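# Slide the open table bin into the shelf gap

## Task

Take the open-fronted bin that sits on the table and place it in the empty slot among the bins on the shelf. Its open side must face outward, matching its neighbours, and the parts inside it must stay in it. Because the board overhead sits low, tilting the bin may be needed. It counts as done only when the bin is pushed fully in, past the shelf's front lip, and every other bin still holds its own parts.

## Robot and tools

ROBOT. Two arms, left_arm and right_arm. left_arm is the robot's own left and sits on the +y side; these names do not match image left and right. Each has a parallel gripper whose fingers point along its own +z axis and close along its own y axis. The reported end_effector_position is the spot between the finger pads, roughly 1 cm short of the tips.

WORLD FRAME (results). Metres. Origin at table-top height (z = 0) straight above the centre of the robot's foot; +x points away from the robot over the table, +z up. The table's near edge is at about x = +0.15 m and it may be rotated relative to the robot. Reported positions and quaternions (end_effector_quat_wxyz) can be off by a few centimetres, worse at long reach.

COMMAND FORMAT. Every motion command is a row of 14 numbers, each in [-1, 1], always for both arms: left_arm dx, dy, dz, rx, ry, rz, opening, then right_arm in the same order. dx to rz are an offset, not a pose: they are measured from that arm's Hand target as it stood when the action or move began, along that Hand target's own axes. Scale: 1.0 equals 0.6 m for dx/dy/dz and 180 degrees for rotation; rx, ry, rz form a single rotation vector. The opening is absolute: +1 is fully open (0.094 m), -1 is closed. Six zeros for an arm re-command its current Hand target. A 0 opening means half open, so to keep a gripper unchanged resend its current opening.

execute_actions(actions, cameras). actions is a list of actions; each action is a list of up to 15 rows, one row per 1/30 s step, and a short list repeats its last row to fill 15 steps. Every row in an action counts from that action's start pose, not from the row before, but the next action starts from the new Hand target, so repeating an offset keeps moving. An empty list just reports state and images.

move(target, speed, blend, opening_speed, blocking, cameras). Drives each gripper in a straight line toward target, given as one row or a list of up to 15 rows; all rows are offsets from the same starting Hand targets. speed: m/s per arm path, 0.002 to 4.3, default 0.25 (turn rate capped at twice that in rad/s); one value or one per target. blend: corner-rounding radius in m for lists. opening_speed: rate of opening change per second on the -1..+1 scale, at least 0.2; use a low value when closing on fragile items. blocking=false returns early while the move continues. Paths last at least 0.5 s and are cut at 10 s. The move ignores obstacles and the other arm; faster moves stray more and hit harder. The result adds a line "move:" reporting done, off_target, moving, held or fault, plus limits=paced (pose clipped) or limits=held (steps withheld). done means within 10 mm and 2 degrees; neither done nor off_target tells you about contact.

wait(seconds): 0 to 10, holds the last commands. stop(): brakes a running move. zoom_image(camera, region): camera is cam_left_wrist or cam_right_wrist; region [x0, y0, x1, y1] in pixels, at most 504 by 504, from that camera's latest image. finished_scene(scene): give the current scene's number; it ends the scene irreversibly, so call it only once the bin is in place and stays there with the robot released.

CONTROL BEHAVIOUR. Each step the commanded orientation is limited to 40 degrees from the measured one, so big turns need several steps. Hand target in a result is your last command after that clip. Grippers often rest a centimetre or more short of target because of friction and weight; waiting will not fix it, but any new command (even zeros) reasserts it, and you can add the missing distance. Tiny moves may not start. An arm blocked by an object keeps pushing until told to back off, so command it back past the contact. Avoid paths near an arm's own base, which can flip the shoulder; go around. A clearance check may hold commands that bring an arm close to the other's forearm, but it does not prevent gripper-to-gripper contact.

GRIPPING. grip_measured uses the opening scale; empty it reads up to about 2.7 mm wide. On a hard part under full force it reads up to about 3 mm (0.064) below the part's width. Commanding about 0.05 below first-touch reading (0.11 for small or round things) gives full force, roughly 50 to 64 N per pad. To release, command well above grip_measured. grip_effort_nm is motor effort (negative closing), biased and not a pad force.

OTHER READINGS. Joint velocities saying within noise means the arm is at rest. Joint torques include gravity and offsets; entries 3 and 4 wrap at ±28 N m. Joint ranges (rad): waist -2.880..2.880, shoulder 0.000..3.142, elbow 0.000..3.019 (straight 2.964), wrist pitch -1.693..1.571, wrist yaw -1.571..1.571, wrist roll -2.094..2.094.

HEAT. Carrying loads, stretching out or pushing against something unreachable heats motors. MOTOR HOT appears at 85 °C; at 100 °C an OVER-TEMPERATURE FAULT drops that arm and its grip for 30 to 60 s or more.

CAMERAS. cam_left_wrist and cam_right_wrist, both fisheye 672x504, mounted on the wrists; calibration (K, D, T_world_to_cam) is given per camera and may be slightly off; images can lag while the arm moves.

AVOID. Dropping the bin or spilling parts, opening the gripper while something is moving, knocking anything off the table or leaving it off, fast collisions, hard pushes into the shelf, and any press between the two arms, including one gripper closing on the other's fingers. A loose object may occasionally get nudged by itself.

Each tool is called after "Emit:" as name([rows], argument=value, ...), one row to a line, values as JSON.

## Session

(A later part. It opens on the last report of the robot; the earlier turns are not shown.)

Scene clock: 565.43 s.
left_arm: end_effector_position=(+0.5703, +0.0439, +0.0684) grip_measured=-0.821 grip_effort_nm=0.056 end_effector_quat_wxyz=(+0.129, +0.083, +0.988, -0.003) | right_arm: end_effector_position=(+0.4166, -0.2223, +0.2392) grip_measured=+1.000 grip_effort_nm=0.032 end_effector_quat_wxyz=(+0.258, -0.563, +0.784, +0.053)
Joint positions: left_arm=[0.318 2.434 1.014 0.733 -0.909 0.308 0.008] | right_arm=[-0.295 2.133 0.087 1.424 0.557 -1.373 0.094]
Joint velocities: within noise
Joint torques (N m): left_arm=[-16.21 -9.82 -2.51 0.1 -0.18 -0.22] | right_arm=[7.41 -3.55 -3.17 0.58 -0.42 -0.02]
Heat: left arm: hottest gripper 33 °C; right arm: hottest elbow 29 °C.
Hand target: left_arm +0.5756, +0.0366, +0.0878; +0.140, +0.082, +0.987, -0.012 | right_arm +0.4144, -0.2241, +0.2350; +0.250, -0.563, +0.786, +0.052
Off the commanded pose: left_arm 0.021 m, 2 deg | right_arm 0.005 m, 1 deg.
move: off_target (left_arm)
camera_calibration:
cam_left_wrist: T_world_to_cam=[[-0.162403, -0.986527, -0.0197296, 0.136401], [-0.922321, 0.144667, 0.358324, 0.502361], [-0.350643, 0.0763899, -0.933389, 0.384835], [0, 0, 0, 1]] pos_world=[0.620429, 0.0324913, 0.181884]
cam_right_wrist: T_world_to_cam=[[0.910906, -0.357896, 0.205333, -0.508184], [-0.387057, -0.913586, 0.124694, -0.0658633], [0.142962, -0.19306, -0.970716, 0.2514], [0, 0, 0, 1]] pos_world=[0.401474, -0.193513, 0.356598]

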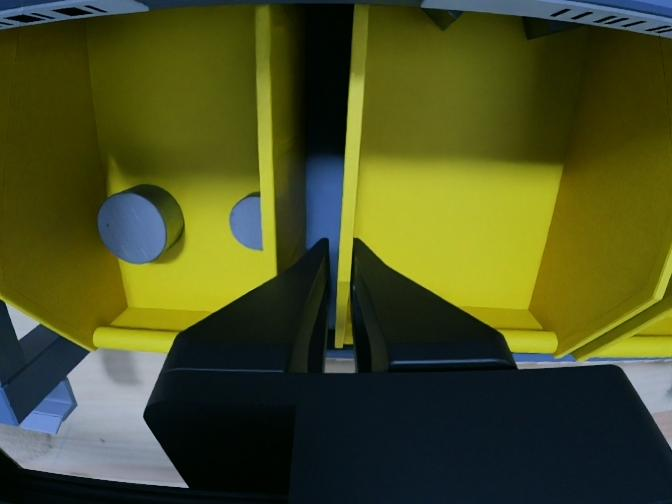

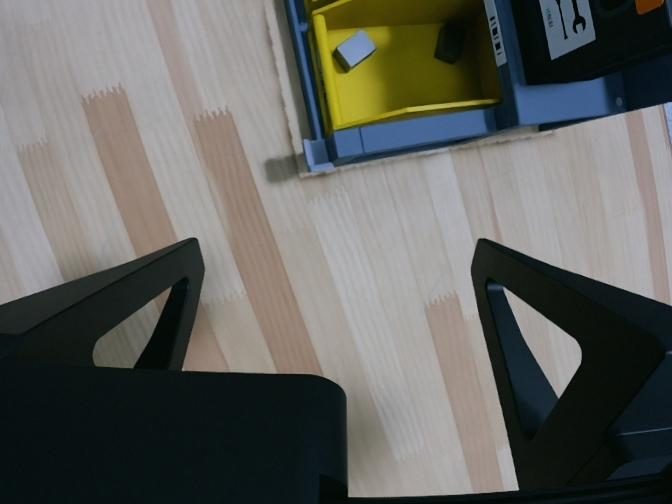

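Emit:
move(target=[-0.0212, -0.0133, -0.1327, 0, 0, 0, -0.82, 0, 0, 0, 0, 0, 0, 1], speed=0.1, cameras=["cam_left_wrist", "cam_right_wrist"])

Scene clock: 571.73 s.
left_arm: end_effector_position=(+0.5576, +0.0367, +0.1507) grip_measured=-0.821 grip_effort_nm=0.066 end_effector_quat_wxyz=(+0.128, +0.088, +0.988, -0.003) | right_arm: end_effector_position=(+0.4166, -0.2223, +0.2392) grip_measured=+1.000 grip_effort_nm=0.012 end_effector_quat_wxyz=(+0.258, -0.563, +0.784, +0.053)
Joint positions: left_arm=[0.157 2.31 0.925 0.53 -1.024 0.116 0.008] | right_arm=[-0.295 2.133 0.087 1.424 0.557 -1.373 0.094]
Joint velocities: within noise
Joint torques (N m): left_arm=[-15.38 -9.64 -0.29 -0.08 -0.17 -0.2] | right_arm=[7.06 -2.96 -3.26 0.57 -0.42 -0.06]
Heat: left arm: hottest shoulder 32 °C; right arm: hottest elbow 29 °C.
Hand target: left_arm +0.5646, +0.0303, +0.1678; +0.140, +0.081, +0.987, -0.012 | right_arm +0.4144, -0.2241, +0.2350; +0.250, -0.563, +0.786, +0.052
Off the commanded pose: left_arm 0.019 m, 2 deg | right_arm 0.005 m, 1 deg.
move: off_target (left_arm)
camera_calibration:
cam_left_wrist: T_world_to_cam=[[-0.171368, -0.984986, -0.0208667, 0.133876], [-0.920162, 0.152449, 0.36064, 0.460306], [-0.352044, 0.0810027, -0.932472, 0.458232], [0, 0, 0, 1]] pos_world=[0.607816, 0.0245745, 0.264078]
cam_right_wrist: T_world_to_cam=[[0.910906, -0.357896, 0.205333, -0.508184], [-0.387057, -0.913586, 0.124694, -0.0658633], [0.142962, -0.19306, -0.970716, 0.2514], [0, 0, 0, 1]] pos_world=[0.401474, -0.193513, 0.356598]

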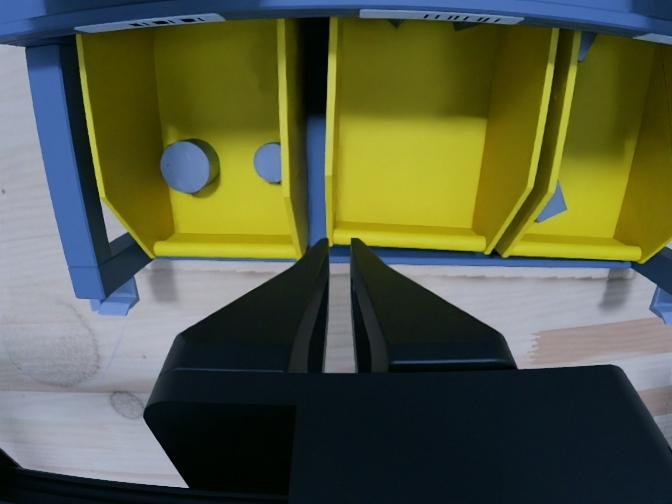

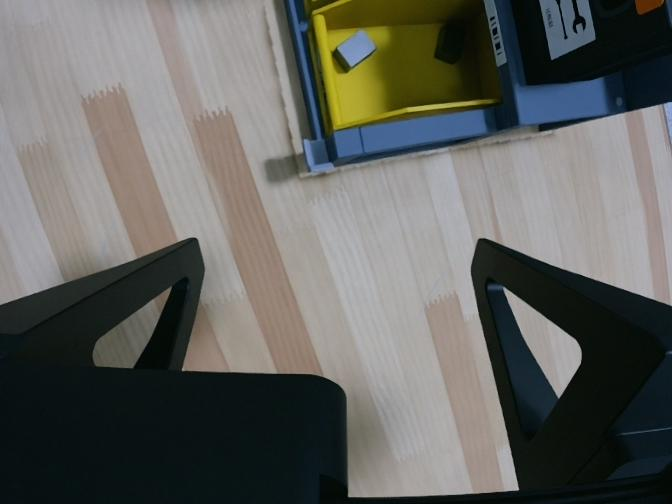

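Emit:
zoom_image(camera="cam_left_wrist", region=[230, 0, 672, 290])

Scaled by 1.140 from the camera's 672x504 image, which has a finer 960x720 frame.

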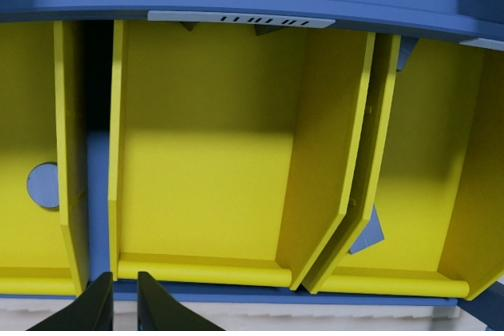

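Emit:
finished_scene(scene=1)

The scene is finished: the task was done.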